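# Move corn cob from pot to blue plate

## Task

Lift the corn cob out of the pot and set it down on the blue plate, with the pot's lid still sitting on the pot at the end, and with neither gripper in contact with the lid or the cob when finished.

## Robot and tools

Robot: two six-joint arms, left_arm and right_arm, each with a two-finger parallel gripper. Joint order for every row and every per-arm list: waist (joint1), shoulder (joint2), elbow (joint3), wrist pitch (joint4), wrist yaw (joint5), wrist roll (joint6). Stated ranges in rad: waist -2.880..2.880, shoulder 0.000..3.142, elbow 0.000..3.019, wrist pitch -1.693..1.571, wrist yaw -1.571..1.571, wrist roll -2.094..2.094. Real ends may differ by up to 0.084 rad.

Frames: the scene frame has its origin at table-top height, midway between the nominal arm bases; +x points out over the table, +z up, and left_arm sits on the +y side (image left/right does not match arm names). Calibrated bases in the scene frame: left_arm at (-0.053, +0.306, +0.024) m, right_arm at (+0.008, -0.233, +0.044) m, each only slightly yawed, z up. Hand poses in results (end_effector_position in metres, end_effector_quat_wxyz) are given in each arm's own base frame and may be off by a few cm. end_effector_position is the pinch point between the pads, about 1 cm short of the fingertips; fingers point along the gripper's +z and open along its y.

Cameras: cam_head_left and cam_head_right, fixed head cameras, 672x504 each, calibrated in the scene frame.

Row layout (shared by execute_actions and move): one flat list of 14 numbers covering both arms, each in [-1, 1]: left_arm's six joint values then its opening, then right_arm's six joint values then its opening. Both arms must be filled even if one stays still. Joint values are scaled offsets, not poses: 1.0 equals 2.811 rad for waist and shoulder, 2.53 for elbow, 2.575 for wrist pitch, 8.12 for wrist yaw, 9.528 for wrist roll. They are added to the arm's Joint targets as they were when the action (or move call) began, so repeating the same offset moves further. Opening is absolute: +1 fully open, -1 closed; values between go to the matching grip_measured reading. A 0 is a real command (half open), so to keep a gripper as it is, resend its current opening.

execute_actions(actions, cameras): actions is a list of actions; each action is a table of up to 15 rows, one row per 1/30 s step; a short table repeats its last row to fill 15 steps. An empty list just reports state and images. An action that would push a joint more than 0.084 rad past its stated range is rejected for both arms. cameras selects images: omitted/null/["all"] gives all, [] none.

move(target, speed, blend, opening_speed, blocking, cameras): target is one 14-number row or a list of up to 15 rows; every row's offsets count from the same starting Joint targets, not from the previous row. speed is the peak rate in rad/s of the joint with the longest way to go (0.01 to 12.57, default 0.5), one value or one per target. blend (rad) rounds corners between listed targets. opening_speed (0.2 or more, scale units per second) ramps the fingers; use a low value to close gently on something fragile. blocking=false returns after about 0.5 s while the move continues. Paths are at least 0.5 s and are cut short past 10 s; they do not avoid obstacles or the other arm. Result adds a move: line: done, off_target (resting more than 0.035 rad from target), moving, held, or fault, plus limits=held if steps were withheld. done does not prove contact or no contact.

wait(seconds 0 to 10): lets time pass holding the last commands; a running move continues. stop(): brakes a running move. zoom_image(camera, region=[x0, y0, x1, y1]) in image pixels, at most 504x504, from the latest image of that camera. read_manual(section="licences") gives licence text only. finished_scene(scene) ends the current scene irreversibly; the goal must hold with the robot hands-off.

Result lines: Joint positions and Joint velocities give six joint values per arm (rad, rad/s) then pad gap (m; 0.094 when fully open). Joint targets is the base for your next offsets. Tool commands shows current opening commands. grip_measured is the finger opening on the command scale; it may read a few mm wide when empty and narrower than a held part; it keeps following your command so it shows no stop at contact. Joint torques are total drive outputs, including gravity, with positive toward larger angle; entries 3 and 4 wrap at plus or minus 28 N m. "joint sent to its limit" means a joint was clamped at its end. "joint command not followed" means the clearance check altered targets. Motor temperatures: MOTOR HOT at 85 C; at 100 C the arm drops and faults for 30 to 60 s.

Motion limits: each step, targets can lead measured angles only by 0.716 rad (waist, shoulder), 0.645 (elbow), 0.69 (wrist pitch), 1.84 (wrist yaw), 3.24 (wrist roll); if targets would move the gripper over 110 mm from where it is, they are scaled back. Big offsets may need several actions; tiny ones may not start.

Avoid: dropping the cob or lid, releasing anything still moving, fast impacts, hard pushes into the table or pot, letting anything fall off the table, and any contact between the two arms (including one gripper closing on the other's fingers). If an arm stalls against something it keeps pushing; command its targets back past its measured positions. Avoid holding loads or stretched poses for long to limit motor heat. Loose objects may occasionally be nudged by outside pushes.

Each tool is called as name(argument=value, ...) on one line, values as JSON.

## Session

execute_actions(actions=[])

Scene clock: 0.00 s.
left_arm: end_effector_position=(+0.5605, -0.0848, +0.2469) grip_measured=+1.000 end_effector_quat_wxyz=(+0.409, +0.055, +0.855, +0.314) | right_arm: end_effector_position=(+0.9310, -0.0112, +0.3094) grip_measured=+1.000 end_effector_quat_wxyz=(+0.717, +0.276, +0.604, +0.213)
Joint positions: left_arm=[-0.371 1.48 1.116 -0.385 -0.81 0.127 0.094] | right_arm=[0.017 2.274 2.022 0.373 0.156 0.699 0.094]
Joint velocities: within noise
Joint torques (N m): no reading
Motor temperatures (°C): left_arm=[32 32 29 29 30 26 28] | right_arm=[26 30 30 28 29 27 25]
Heat: left arm: hottest waist 32 °C; right arm: hottest shoulder 30 °C.
Joint targets: left_arm=[-0.371 1.479 1.142 -0.380 -0.810 0.127] | right_arm=[0.017 2.261 2.053 0.380 0.156 0.699]
Tool commands: left_gripper/opening=+1.0 right_gripper/opening=+1.0

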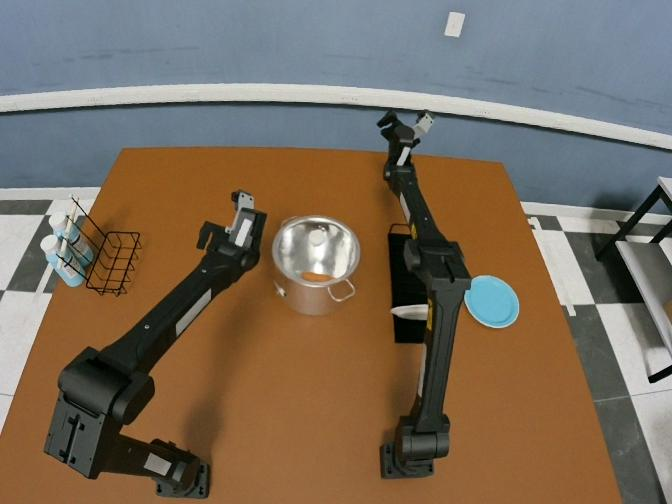

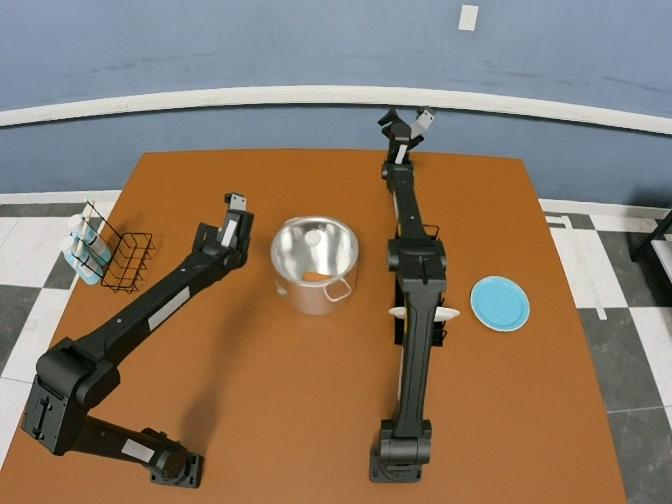

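zoom_image(camera="cam_head_left", region=[256, 200, 376, 320])

zoom_image(camera="cam_head_right", region=[256, 200, 376, 320])

zoom_image(camera="cam_head_right", region=[376, 200, 556, 350])

Scaled by 4.200 from the camera's 672x504 image, which has a finer 960x720 frame.

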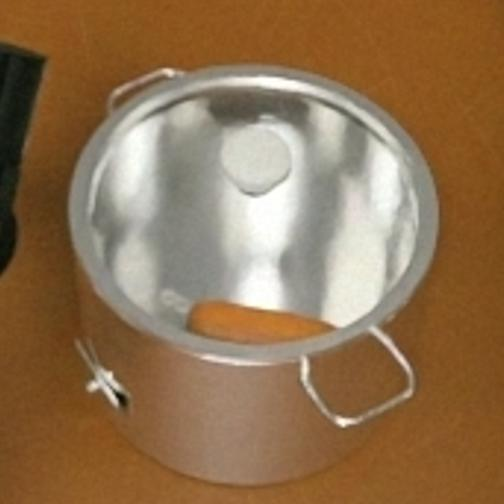

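Scaled by 4.200 from the camera's 672x504 image, which has a finer 960x720 frame.

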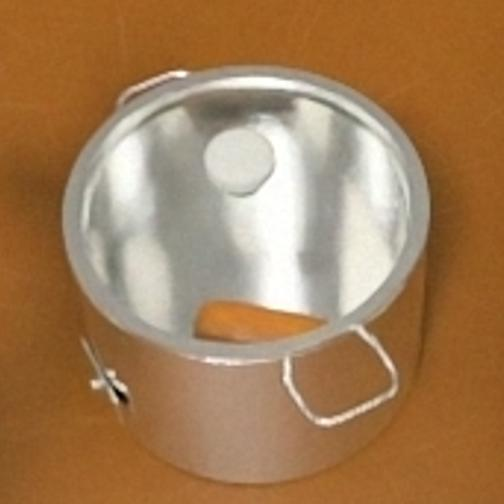

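Scaled by 2.800 from the camera's 672x504 image, which has a finer 960x720 frame.

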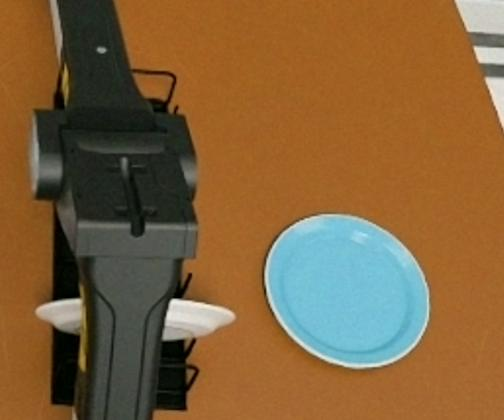

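zoom_image(camera="cam_head_left", region=[176, 170, 286, 280])

zoom_image(camera="cam_head_right", region=[176, 170, 286, 280])

Scaled by 4.582 from the camera's 672x504 image, which has a finer 960x720 frame.

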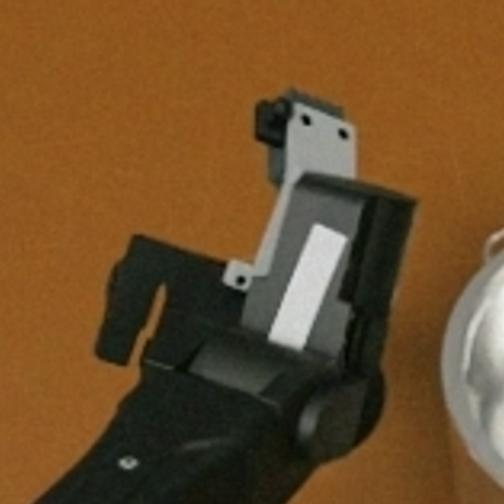

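Scaled by 4.582 from the camera's 672x504 image, which has a finer 960x720 frame.

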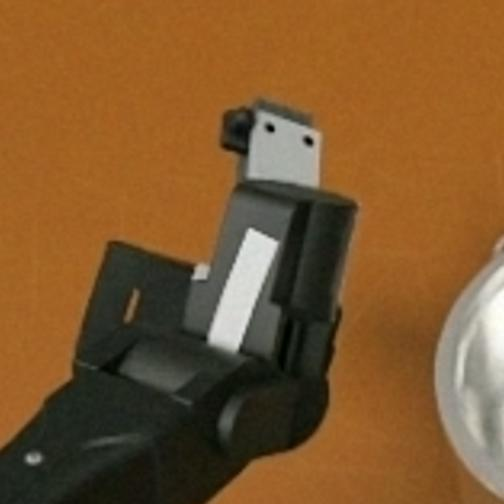

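move(target=[-0.0497,0.0882,0.1565,-0.0897,0.0998,-0.0133,1,0,0,0,0,0,0,1])

zoom_image(camera="cam_head_left", region=[226, 170, 386, 330])

zoom_image(camera="cam_head_right", region=[226, 170, 386, 330])

Scene clock: 97.20 s.
left_arm: end_effector_position=(+0.6075, -0.2808, +0.2255) grip_measured=+1.000 end_effector_quat_wxyz=(+0.350, +0.214, +0.911, -0.050) | right_arm: end_effector_position=(+0.9310, -0.0112, +0.3094) grip_measured=+1.000 end_effector_quat_wxyz=(+0.717, +0.276, +0.604, +0.213)
Joint positions: left_arm=[-0.444 1.692 1.459 -0.615 -0.048 0.035 0.094] | right_arm=[0.017 2.274 2.022 0.373 0.156 0.699 0.094]
Joint torques (N m): left_arm=[-7.3 -12.57 16.42 2 1.79 -0.33] | right_arm=[0.56 -23.53 10.41 2.19 -0.11 -0.14]
Motor temperatures (°C): left_arm=[32 33 37 29 30 26 28] | right_arm=[26 34 40 28 28 27 25]
Heat: left arm: hottest elbow 37 °C; right arm: hottest elbow 40 °C.
Joint targets: left_arm=[-0.511 1.727 1.538 -0.611 0.000 0.000] | right_arm=[0.017 2.261 2.053 0.380 0.156 0.699]
move: off_target (left_arm); left_arm: the elbow is farthest, 0.079 rad from its target

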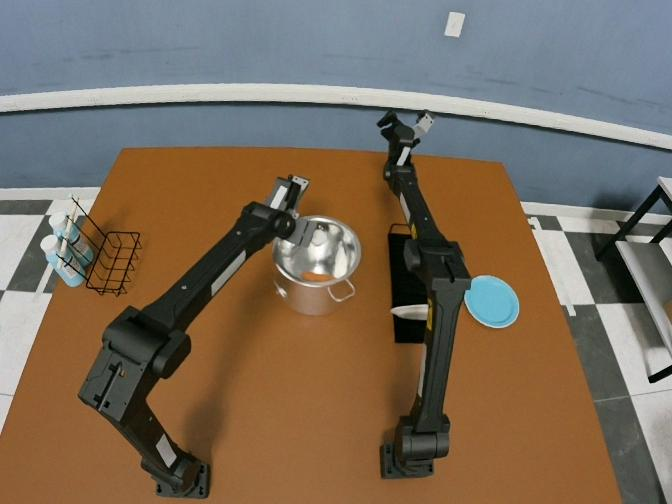

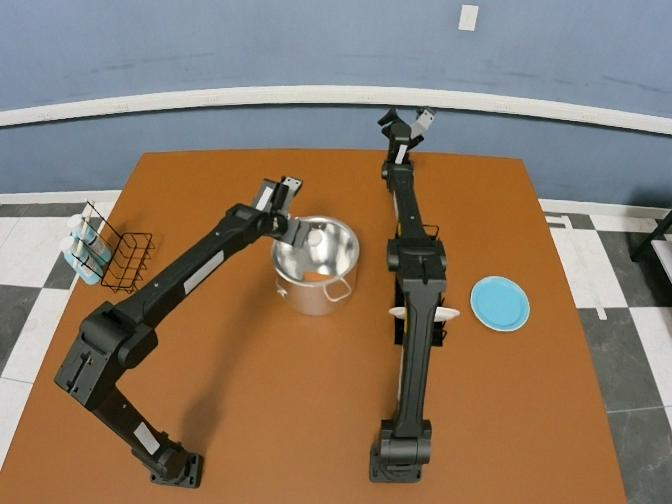

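Scaled by 3.150 from the camera's 672x504 image, which has a finer 960x720 frame.

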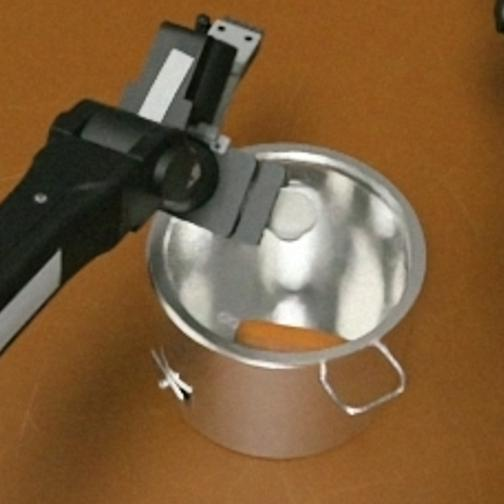

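Scaled by 3.150 from the camera's 672x504 image, which has a finer 960x720 frame.

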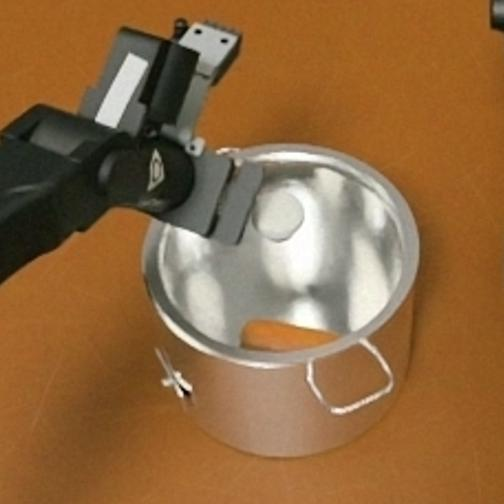

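move(target=[-0.0238,0.0125,0.0312,0,0.0059,-0.0037,1,0,0,0,0,0,0,1])

zoom_image(camera="cam_head_left", region=[246, 170, 366, 290])

zoom_image(camera="cam_head_right", region=[246, 170, 366, 290])

Scene clock: 117.77 s.
left_arm: end_effector_position=(+0.5784, -0.3947, +0.2490) grip_measured=+1.000 end_effector_quat_wxyz=(+0.354, +0.268, +0.886, -0.134) | right_arm: end_effector_position=(+0.9310, -0.0112, +0.3094) grip_measured=+1.000 end_effector_quat_wxyz=(+0.717, +0.276, +0.604, +0.213)
Joint positions: left_arm=[-0.586 1.739 1.561 -0.617 0.048 -0.019 0.094] | right_arm=[0.017 2.274 2.022 0.373 0.156 0.699 0.094]
Joint torques (N m): left_arm=[-0.85 -15.15 14.9 2.32 0.05 -0.09] | right_arm=[0.56 -23.53 10.4 2.21 -0.11 -0.13]
Heat: left arm: hottest elbow 39 °C; right arm: hottest elbow 40 °C.
Joint targets: left_arm=[-0.578 1.762 1.617 -0.611 0.048 -0.035] | right_arm=[0.017 2.261 2.053 0.380 0.156 0.699]
move: off_target (left_arm); left_arm: the elbow is farthest, 0.056 rad from its target

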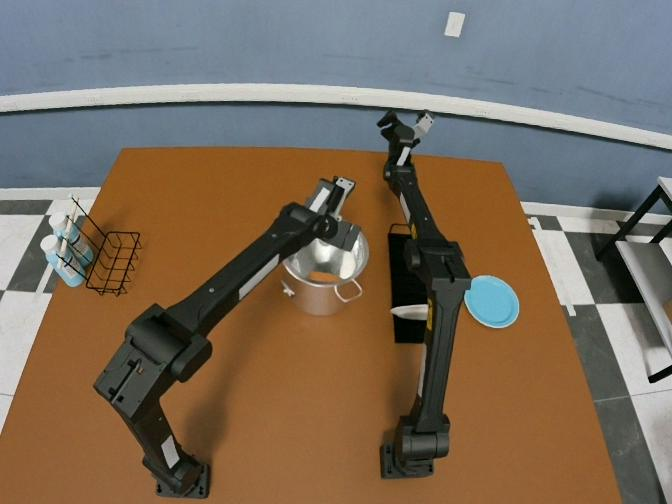

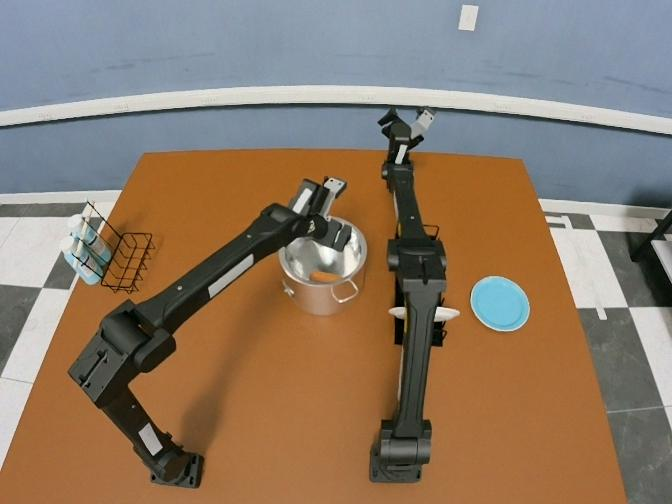

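Scaled by 4.200 from the camera's 672x504 image, which has a finer 960x720 frame.

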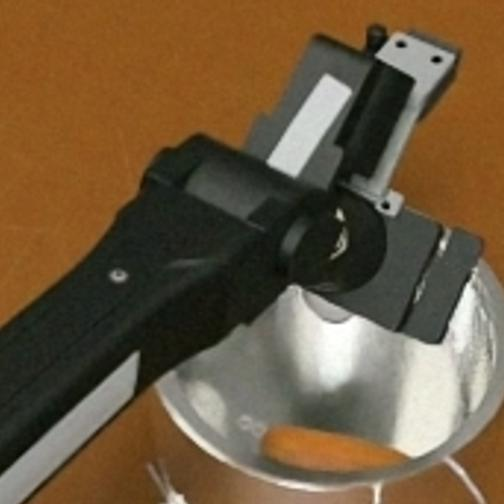

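Scaled by 4.200 from the camera's 672x504 image, which has a finer 960x720 frame.

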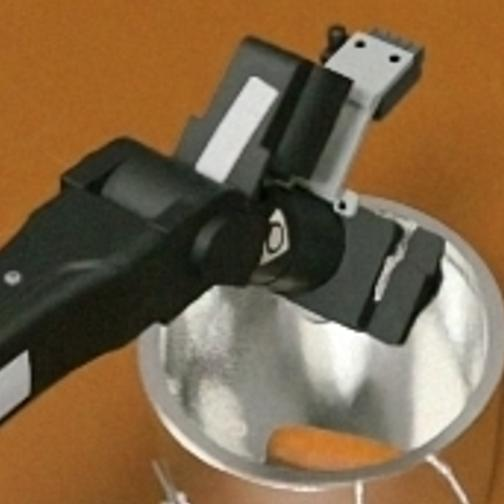

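move(target=[0,-0.0068,0.0775,-0.0835,0,0,1,0,0,0,0,0,0,1])

zoom_image(camera="cam_head_left", region=[246, 170, 386, 310])

zoom_image(camera="cam_head_right", region=[246, 170, 386, 310])

Scene clock: 129.40 s.
left_arm: end_effector_position=(+0.5835, -0.3981, +0.3195) grip_measured=+1.000 end_effector_quat_wxyz=(+0.351, +0.268, +0.887, -0.133) | right_arm: end_effector_position=(+0.9310, -0.0112, +0.3094) grip_measured=+1.000 end_effector_quat_wxyz=(+0.717, +0.276, +0.604, +0.213)
Joint positions: left_arm=[-0.586 1.743 1.754 -0.814 0.048 -0.019 0.094] | right_arm=[0.017 2.274 2.022 0.373 0.156 0.699 0.094]
Joint torques (N m): left_arm=[-1.26 -17.03 15.25 1.43 0.06 -0.08] | right_arm=[0.56 -23.59 10.4 2.21 -0.11 -0.14]
Heat: left arm: hottest elbow 40 °C; right arm: hottest elbow 41 °C.
Joint targets: left_arm=[-0.578 1.743 1.813 -0.826 0.048 -0.035] | right_arm=[0.017 2.261 2.053 0.380 0.156 0.699]
move: off_target (left_arm); left_arm: the elbow is farthest, 0.059 rad from its target

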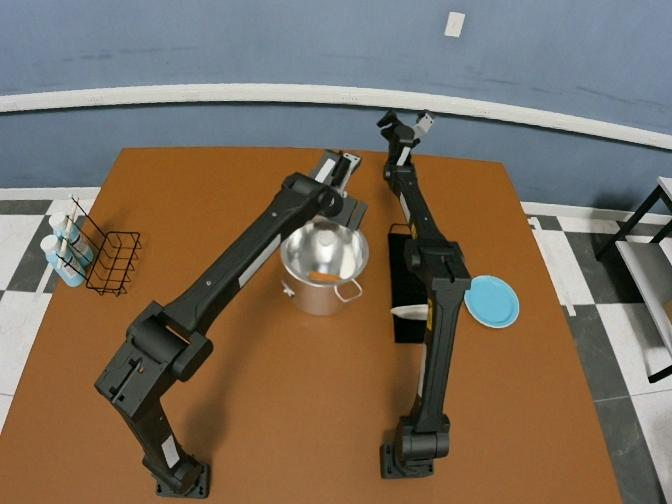

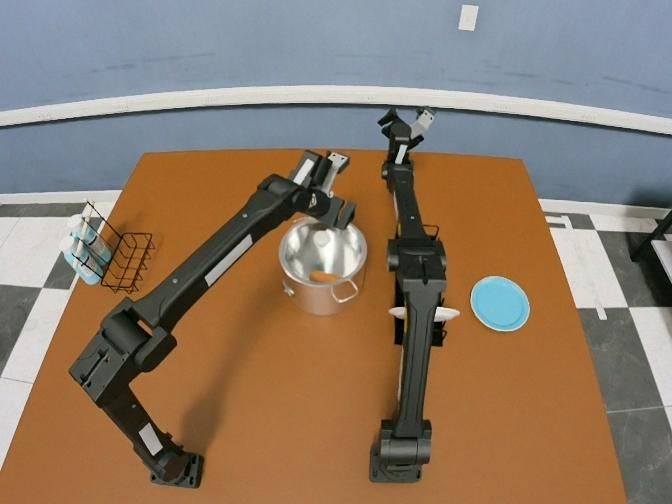

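Scaled by 3.600 from the camera's 672x504 image, which has a finer 960x720 frame.

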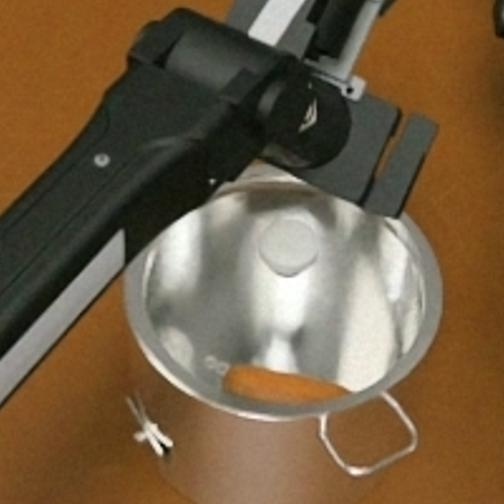

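Scaled by 3.600 from the camera's 672x504 image, which has a finer 960x720 frame.

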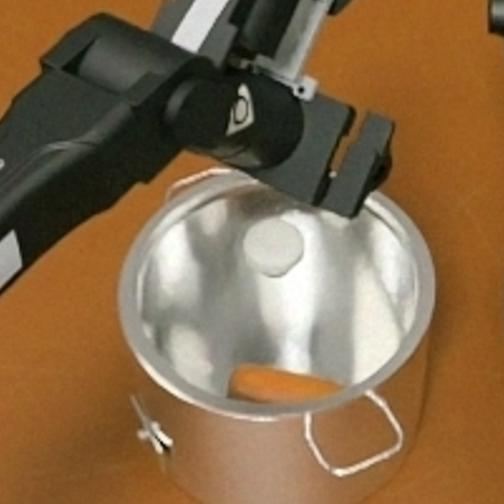

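move(target=[0.0206,0.001,-0.0439,0.0454,-0.0059,0.0037,1,0,0,0,0,0,0,1], speed=0.3)

zoom_image(camera="cam_head_left", region=[246, 170, 386, 310])

zoom_image(camera="cam_head_right", region=[246, 170, 386, 310])

Scene clock: 180.20 s.
left_arm: end_effector_position=(+0.6173, -0.3572, +0.3096) grip_measured=+1.000 end_effector_quat_wxyz=(+0.378, +0.232, +0.890, -0.106) | right_arm: end_effector_position=(+0.9310, -0.0112, +0.3094) grip_measured=+1.000 end_effector_quat_wxyz=(+0.717, +0.276, +0.604, +0.213)
Joint positions: left_arm=[-0.523 1.743 1.711 -0.731 0.004 -0.015 0.094] | right_arm=[0.017 2.274 2.022 0.373 0.156 0.699 0.094]
Joint torques (N m): left_arm=[-1.32 -16.5 9.33 3.06 -0.12 0.24] | right_arm=[0.56 -23.53 10.4 2.21 -0.11 -0.13]
Motor temperatures (°C): left_arm=[31 34 50 28 30 26 28] | right_arm=[26 35 42 28 28 27 25]
Heat: left arm: hottest elbow 50 °C; right arm: hottest elbow 42 °C.
Joint targets: left_arm=[-0.519 1.746 1.702 -0.709 0.000 0.000] | right_arm=[0.017 2.261 2.053 0.380 0.156 0.699]
move: done

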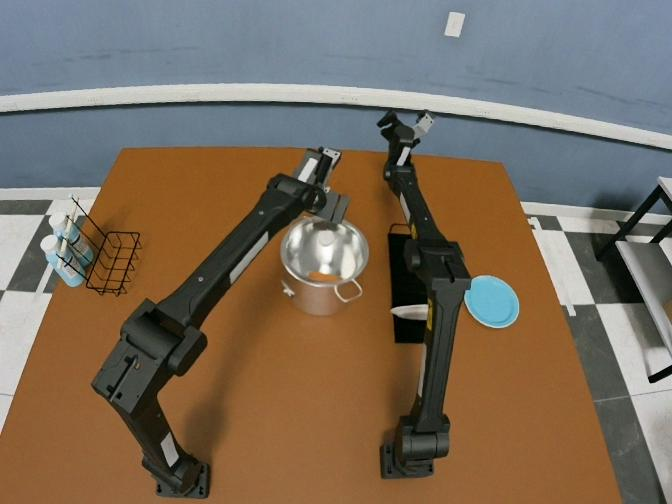

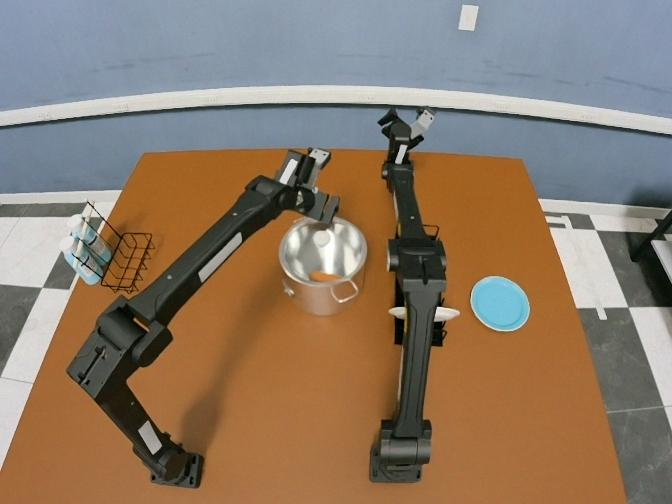

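Scaled by 3.600 from the camera's 672x504 image, which has a finer 960x720 frame.

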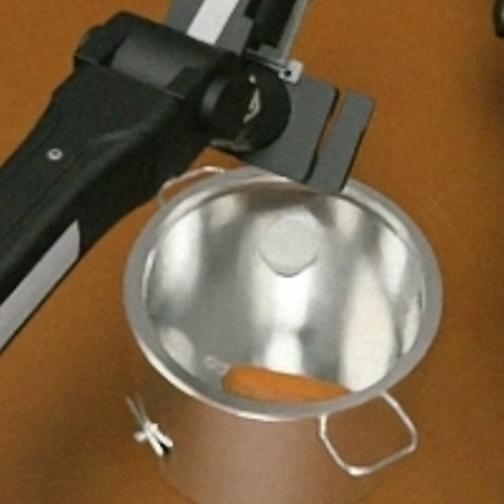

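Scaled by 3.600 from the camera's 672x504 image, which has a finer 960x720 frame.

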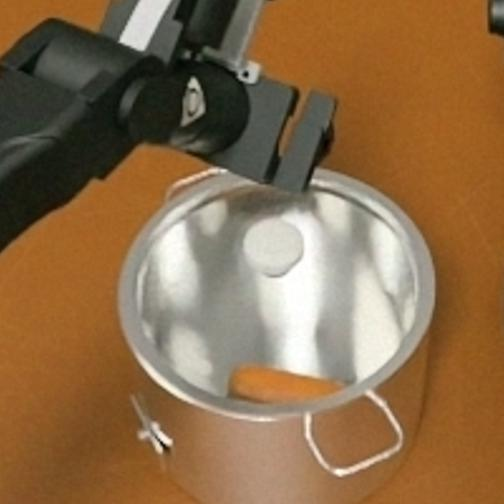

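move(target=[0,0.0126,-0.0652,0.0715,0.0055,0,1,0,0,0,0,0,0,1], speed=0.2)

zoom_image(camera="cam_head_left", region=[246, 170, 386, 310])

zoom_image(camera="cam_head_right", region=[246, 170, 386, 310])

Scene clock: 196.50 s.
left_arm: end_effector_position=(+0.6127, -0.3619, +0.2368) grip_measured=+1.000 end_effector_quat_wxyz=(+0.373, +0.239, +0.888, -0.122) | right_arm: end_effector_position=(+0.9310, -0.0112, +0.3094) grip_measured=+1.000 end_effector_quat_wxyz=(+0.717, +0.276, +0.604, +0.213)
Joint positions: left_arm=[-0.523 1.764 1.547 -0.547 0.041 -0.015 0.094] | right_arm=[0.017 2.274 2.022 0.373 0.156 0.699 0.094]
Joint torques (N m): left_arm=[-0.97 -15.97 9.11 3.11 0.2 0.24] | right_arm=[0.62 -23.53 10.41 2.21 -0.11 -0.14]
Heat: left arm: hottest elbow 46 °C; right arm: hottest elbow 42 °C.
Joint targets: left_arm=[-0.519 1.781 1.537 -0.525 0.045 0.000] | right_arm=[0.017 2.261 2.053 0.380 0.156 0.699]
move: done

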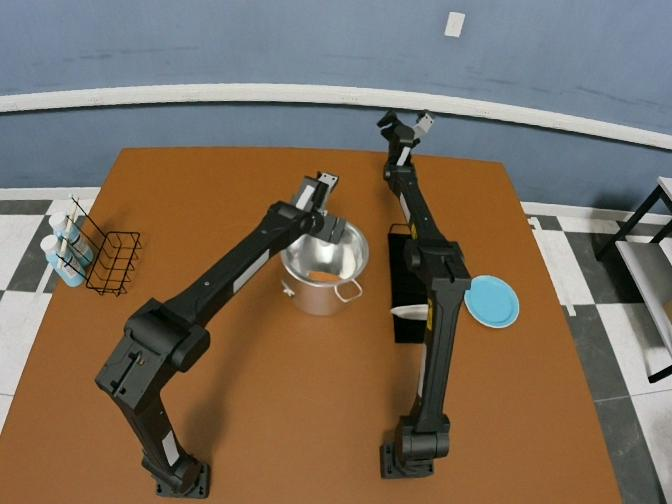

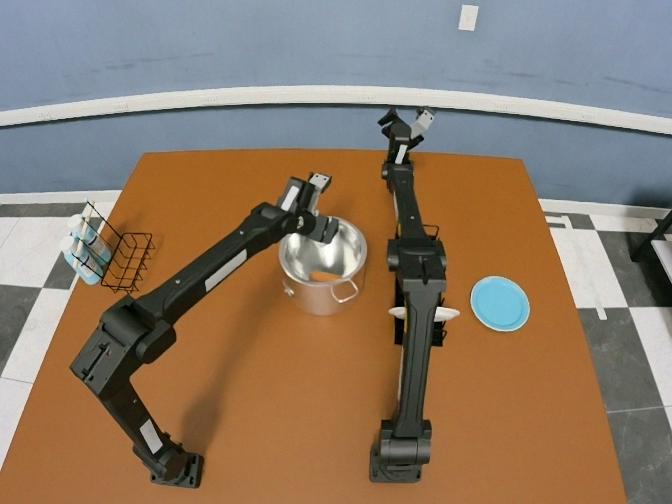

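Scaled by 3.600 from the camera's 672x504 image, which has a finer 960x720 frame.

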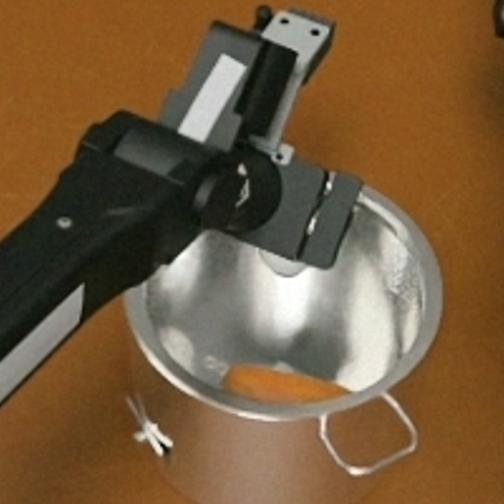

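Scaled by 3.600 from the camera's 672x504 image, which has a finer 960x720 frame.

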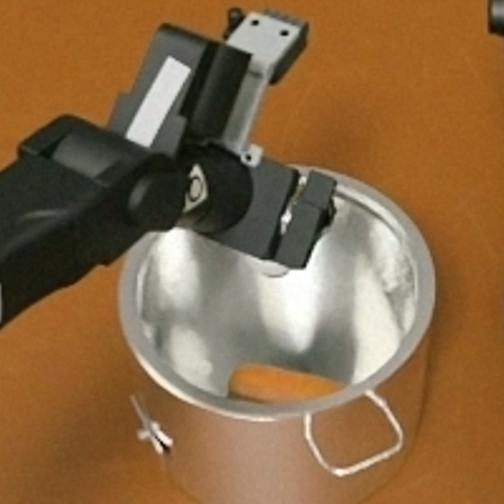

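move(target=[0,0.0027,-0.0237,0.026,0,0,1,0,0,0,0,0,0,1], speed=0.1)

zoom_image(camera="cam_head_left", region=[246, 170, 386, 310])

zoom_image(camera="cam_head_right", region=[246, 170, 386, 310])

Scene clock: 204.13 s.
left_arm: end_effector_position=(+0.6094, -0.3600, +0.2151) grip_measured=+1.000 end_effector_quat_wxyz=(+0.376, +0.239, +0.887, -0.123) | right_arm: end_effector_position=(+0.9310, -0.0112, +0.3094) grip_measured=+1.000 end_effector_quat_wxyz=(+0.717, +0.276, +0.604, +0.213)
Joint positions: left_arm=[-0.523 1.766 1.488 -0.48 0.041 -0.015 0.094] | right_arm=[0.017 2.274 2.022 0.373 0.156 0.699 0.094]
Joint torques (N m): left_arm=[-1.26 -14.97 8.76 2.95 0.17 0.21] | right_arm=[0.56 -23.53 10.4 2.21 -0.11 -0.14]
Motor temperatures (°C): left_arm=[31 35 45 28 30 26 28] | right_arm=[26 36 42 28 28 27 25]
Heat: left arm: hottest elbow 45 °C; right arm: hottest elbow 42 °C.
Joint targets: left_arm=[-0.519 1.789 1.477 -0.458 0.045 0.000] | right_arm=[0.017 2.261 2.053 0.380 0.156 0.699]
move: done

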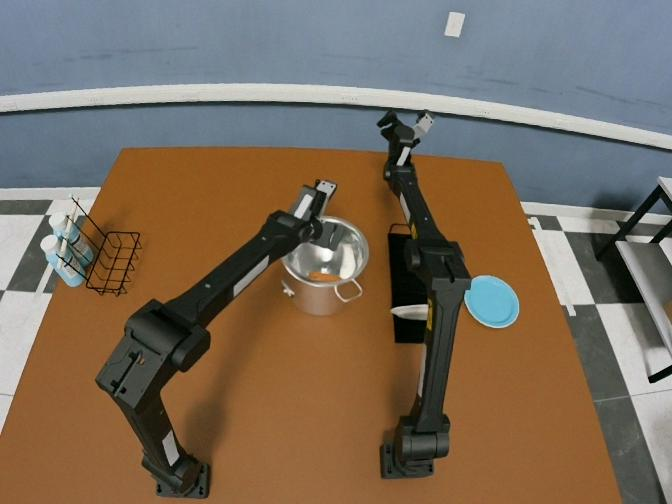

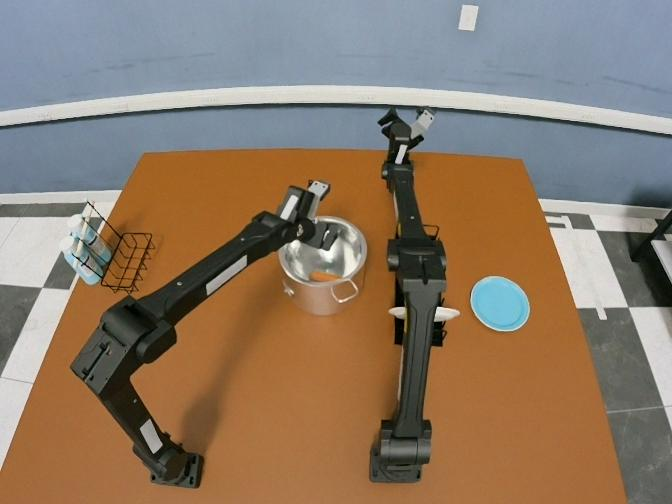

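Scaled by 3.600 from the camera's 672x504 image, which has a finer 960x720 frame.

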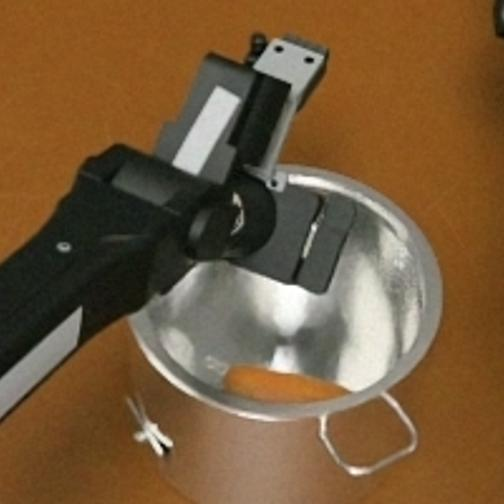

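Scaled by 3.600 from the camera's 672x504 image, which has a finer 960x720 frame.

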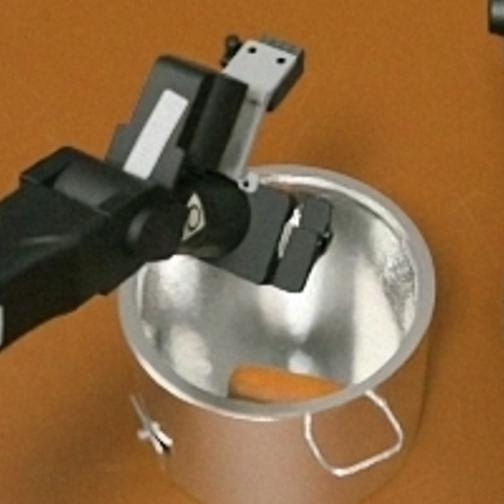

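move(target=[0,0.0045,-0.0345,0.038,0,0,1,0,0,0,0,0,0,1], speed=0.1)

zoom_image(camera="cam_head_left", region=[246, 170, 386, 310])

zoom_image(camera="cam_head_right", region=[246, 170, 386, 310])

Scene clock: 210.77 s.
left_arm: end_effector_position=(+0.6107, -0.3619, +0.2016) grip_measured=+1.000 end_effector_quat_wxyz=(+0.400, +0.237, +0.875, -0.132) | right_arm: end_effector_position=(+0.9310, -0.0112, +0.3094) grip_measured=+1.000 end_effector_quat_wxyz=(+0.717, +0.276, +0.604, +0.213)
Joint positions: left_arm=[-0.523 1.767 1.424 -0.358 0.047 -0.015 0.094] | right_arm=[0.017 2.274 2.022 0.373 0.156 0.699 0.094]
Joint torques (N m): left_arm=[-1.2 -13.92 6.6 2.04 0.01 0.23] | right_arm=[0.56 -23.53 10.41 2.21 -0.11 -0.13]
Heat: left arm: hottest elbow 43 °C; right arm: hottest elbow 42 °C.
Joint targets: left_arm=[-0.519 1.801 1.390 -0.360 0.045 0.000] | right_arm=[0.017 2.261 2.053 0.380 0.156 0.699]
move: done

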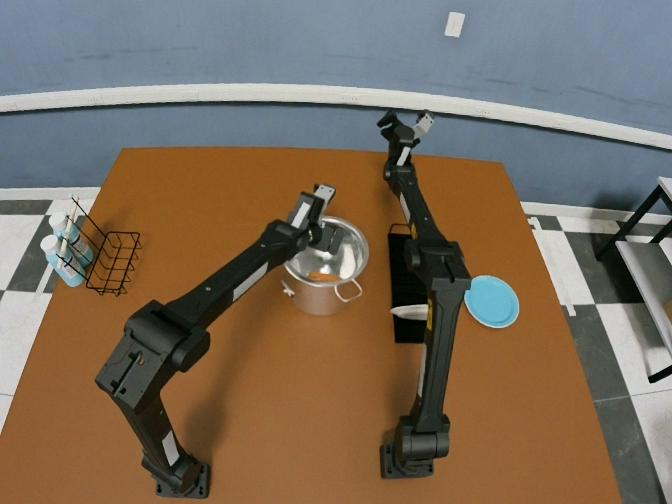

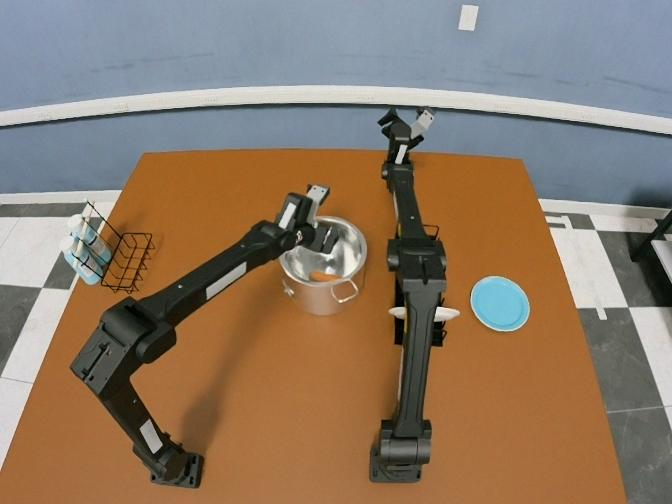

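Scaled by 3.600 from the camera's 672x504 image, which has a finer 960x720 frame.

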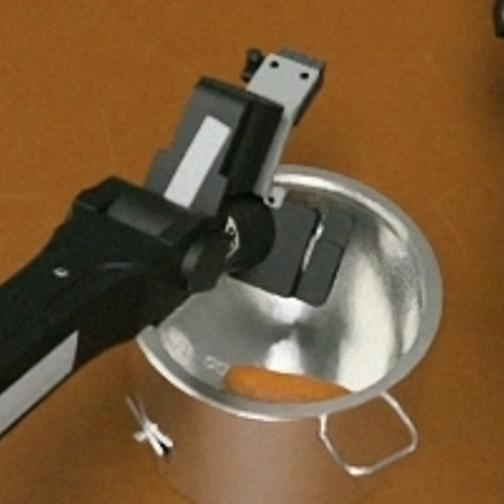

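Scaled by 3.600 from the camera's 672x504 image, which has a finer 960x720 frame.

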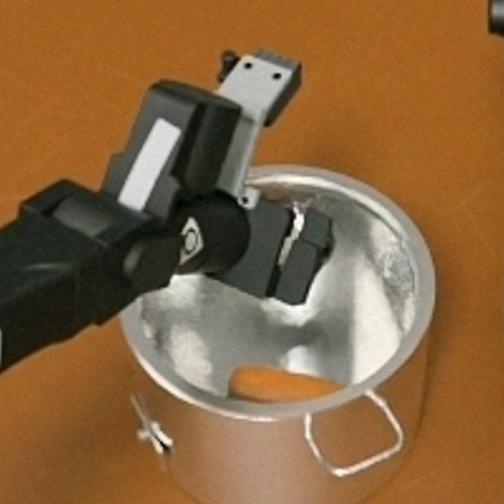

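move(target=[0,0,0,0,0,0,-0.6,0,0,0,0,0,0,1], opening_speed=0.6)

zoom_image(camera="cam_head_left", region=[246, 170, 386, 310])

zoom_image(camera="cam_head_right", region=[246, 170, 386, 310])

Scene clock: 224.13 s.
left_arm: end_effector_position=(+0.6035, -0.3777, +0.2044) grip_measured=-0.158 end_effector_quat_wxyz=(+0.406, +0.261, +0.865, -0.134) | right_arm: end_effector_position=(+0.9310, -0.0112, +0.3094) grip_measured=+1.000 end_effector_quat_wxyz=(+0.717, +0.276, +0.604, +0.213)
Joint positions: left_arm=[-0.546 1.767 1.424 -0.345 0.051 0.015 0.04] | right_arm=[0.017 2.274 2.022 0.373 0.156 0.699 0.094]
Joint torques (N m): left_arm=[0.67 -14.1 6.65 1.43 -0.19 -0.08] | right_arm=[0.62 -23.53 10.39 2.21 -0.11 -0.14]
Heat: left arm: hottest elbow 41 °C; right arm: hottest elbow 42 °C.
Joint targets: left_arm=[-0.520 1.801 1.390 -0.360 0.045 0.000] | right_arm=[0.017 2.261 2.053 0.380 0.156 0.699]
move: done

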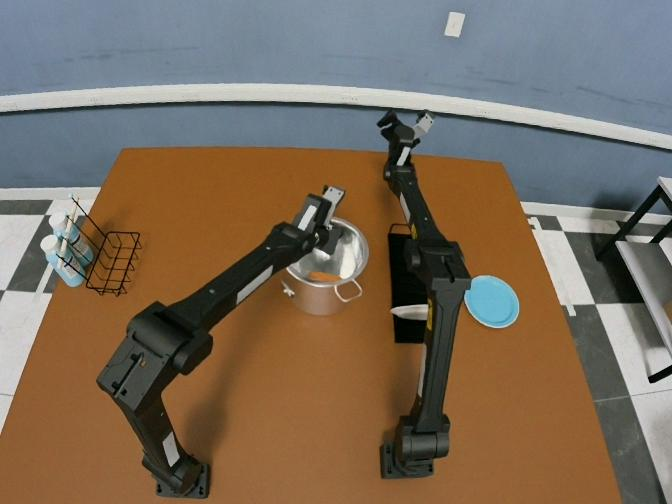

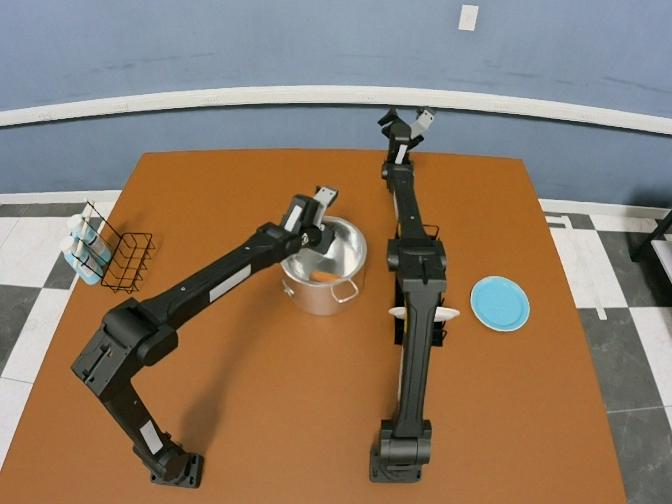

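Scaled by 3.600 from the camera's 672x504 image, which has a finer 960x720 frame.

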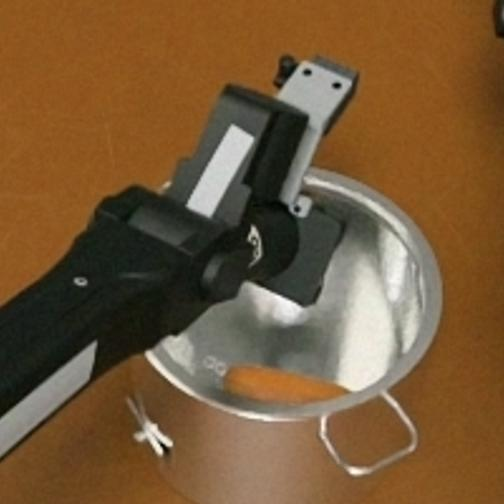

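Scaled by 3.600 from the camera's 672x504 image, which has a finer 960x720 frame.

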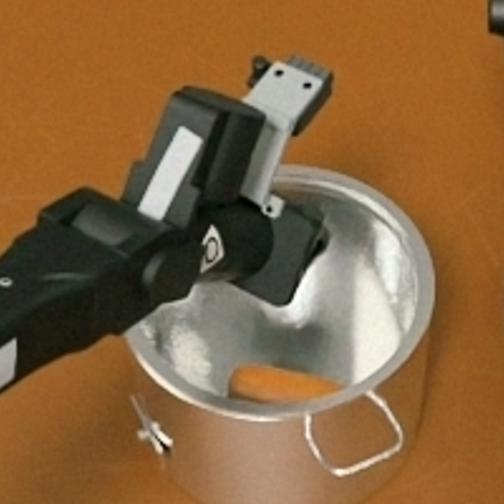

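move(target=[0,-0.0345,0.1403,-0.125,0,0,-0.6,0,0,0,0,0,0,1], speed=0.25)

zoom_image(camera="cam_head_left", region=[226, 140, 406, 320])

Scene clock: 241.70 s.
left_arm: end_effector_position=(+0.6091, -0.3671, +0.2649) grip_measured=-0.160 end_effector_quat_wxyz=(+0.355, +0.259, +0.891, -0.116) | right_arm: end_effector_position=(+0.9310, -0.0112, +0.3094) grip_measured=+1.000 end_effector_quat_wxyz=(+0.717, +0.276, +0.604, +0.213)
Joint positions: left_arm=[-0.53 1.766 1.644 -0.684 0.047 0.017 0.039] | right_arm=[0.017 2.274 2.022 0.373 0.156 0.699 0.094]
Joint torques (N m): left_arm=[-0.85 -21.48 18.73 2.11 -0.06 -0.14] | right_arm=[0.56 -23.53 10.4 2.21 -0.11 -0.13]
Motor temperatures (°C): left_arm=[31 34 40 28 29 26 28] | right_arm=[26 36 42 28 28 27 25]
Heat: left arm: hottest elbow 40 °C; right arm: hottest elbow 42 °C.
Joint targets: left_arm=[-0.519 1.704 1.745 -0.682 0.045 0.000] | right_arm=[0.017 2.261 2.053 0.380 0.156 0.699]
move: off_target (left_arm); left_arm: the elbow is farthest, 0.101 rad from its target

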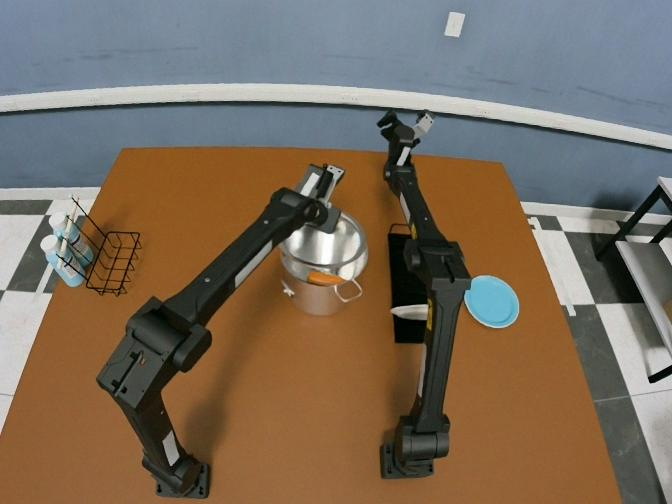

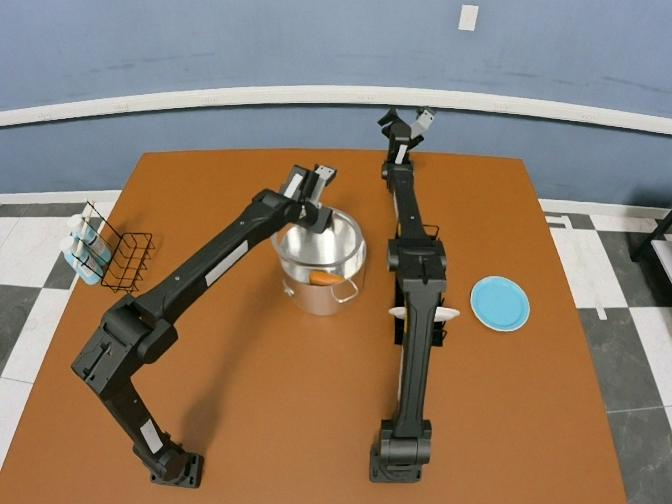

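Scaled by 2.800 from the camera's 672x504 image, which has a finer 960x720 frame.

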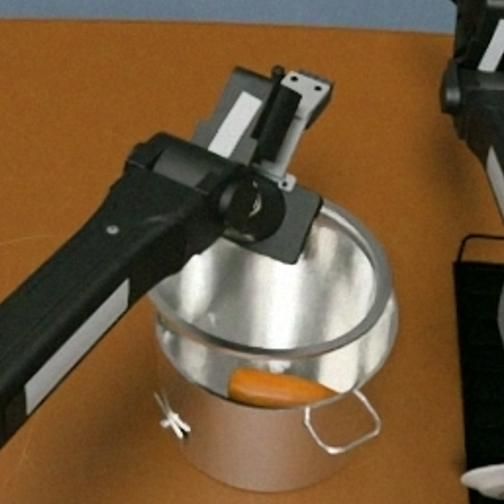

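move(target=[[0,-0.0068,0.0775,-0.0835,0,0,-0.6,0,0,0,0,0,0,1],[0.2312,-0.0068,0.0775,-0.0835,0,0,-0.6,0,0,0,0,0,0,1]], speed=0.3)

zoom_image(camera="cam_head_left", region=[256, 220, 376, 340])

zoom_image(camera="cam_head_right", region=[256, 220, 376, 340])

Scene clock: 255.50 s.
left_arm: end_effector_position=(+0.7017, +0.0812, +0.3430) grip_measured=-0.160 end_effector_quat_wxyz=(+0.369, -0.043, +0.928, +0.005) | right_arm: end_effector_position=(+0.9310, -0.0112, +0.3094) grip_measured=+1.000 end_effector_quat_wxyz=(+0.717, +0.276, +0.604, +0.213)
Joint positions: left_arm=[0.127 1.753 1.836 -0.899 0.046 0.016 0.039] | right_arm=[0.017 2.274 2.022 0.373 0.156 0.699 0.094]
Joint torques (N m): left_arm=[-1.26 -21.83 19.18 2.21 -0.03 -0.11] | right_arm=[0.56 -23.53 10.41 2.21 -0.11 -0.13]
Heat: left arm: hottest elbow 44 °C; right arm: hottest elbow 43 °C.
Joint targets: left_arm=[0.130 1.685 1.941 -0.897 0.045 0.000] | right_arm=[0.017 2.261 2.053 0.380 0.156 0.699]
move: off_target (left_arm); left_arm: the elbow is farthest, 0.105 rad from its target

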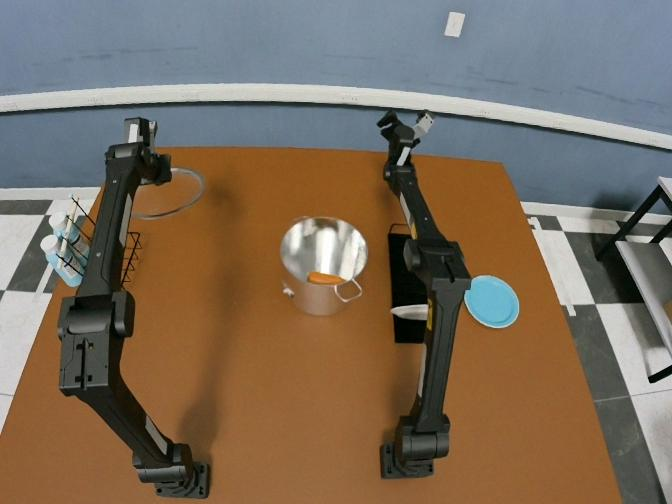

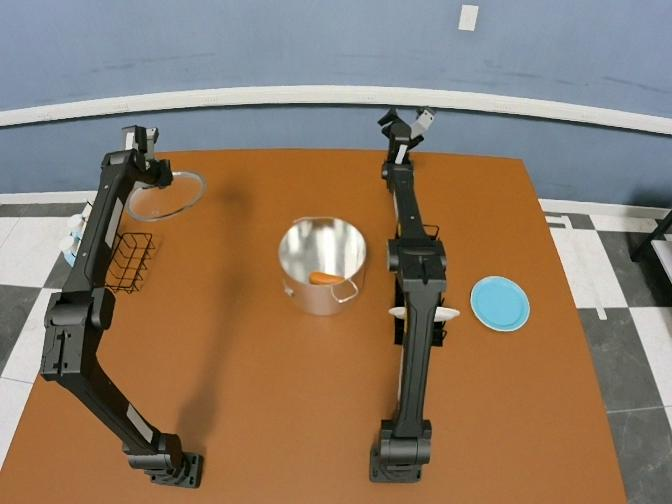

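Scaled by 4.200 from the camera's 672x504 image, which has a finer 960x720 frame.

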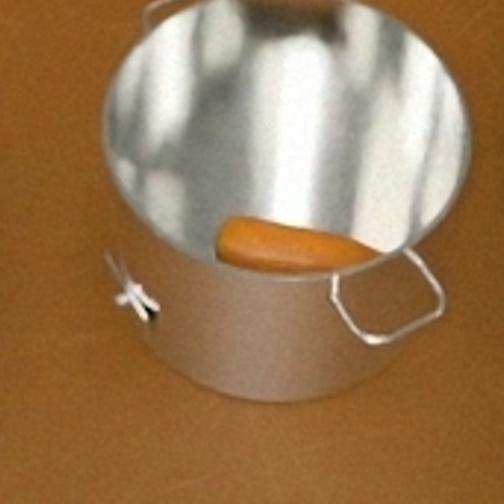

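Scaled by 4.200 from the camera's 672x504 image, which has a finer 960x720 frame.

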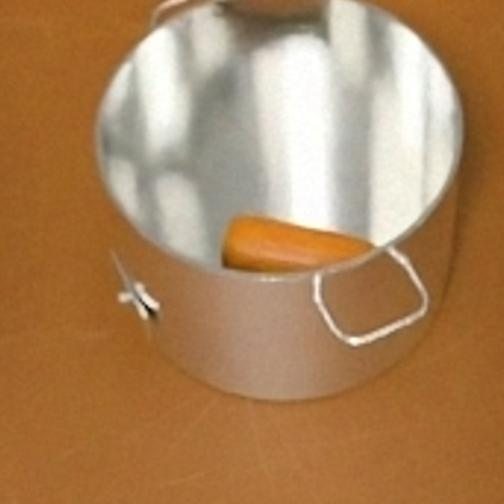

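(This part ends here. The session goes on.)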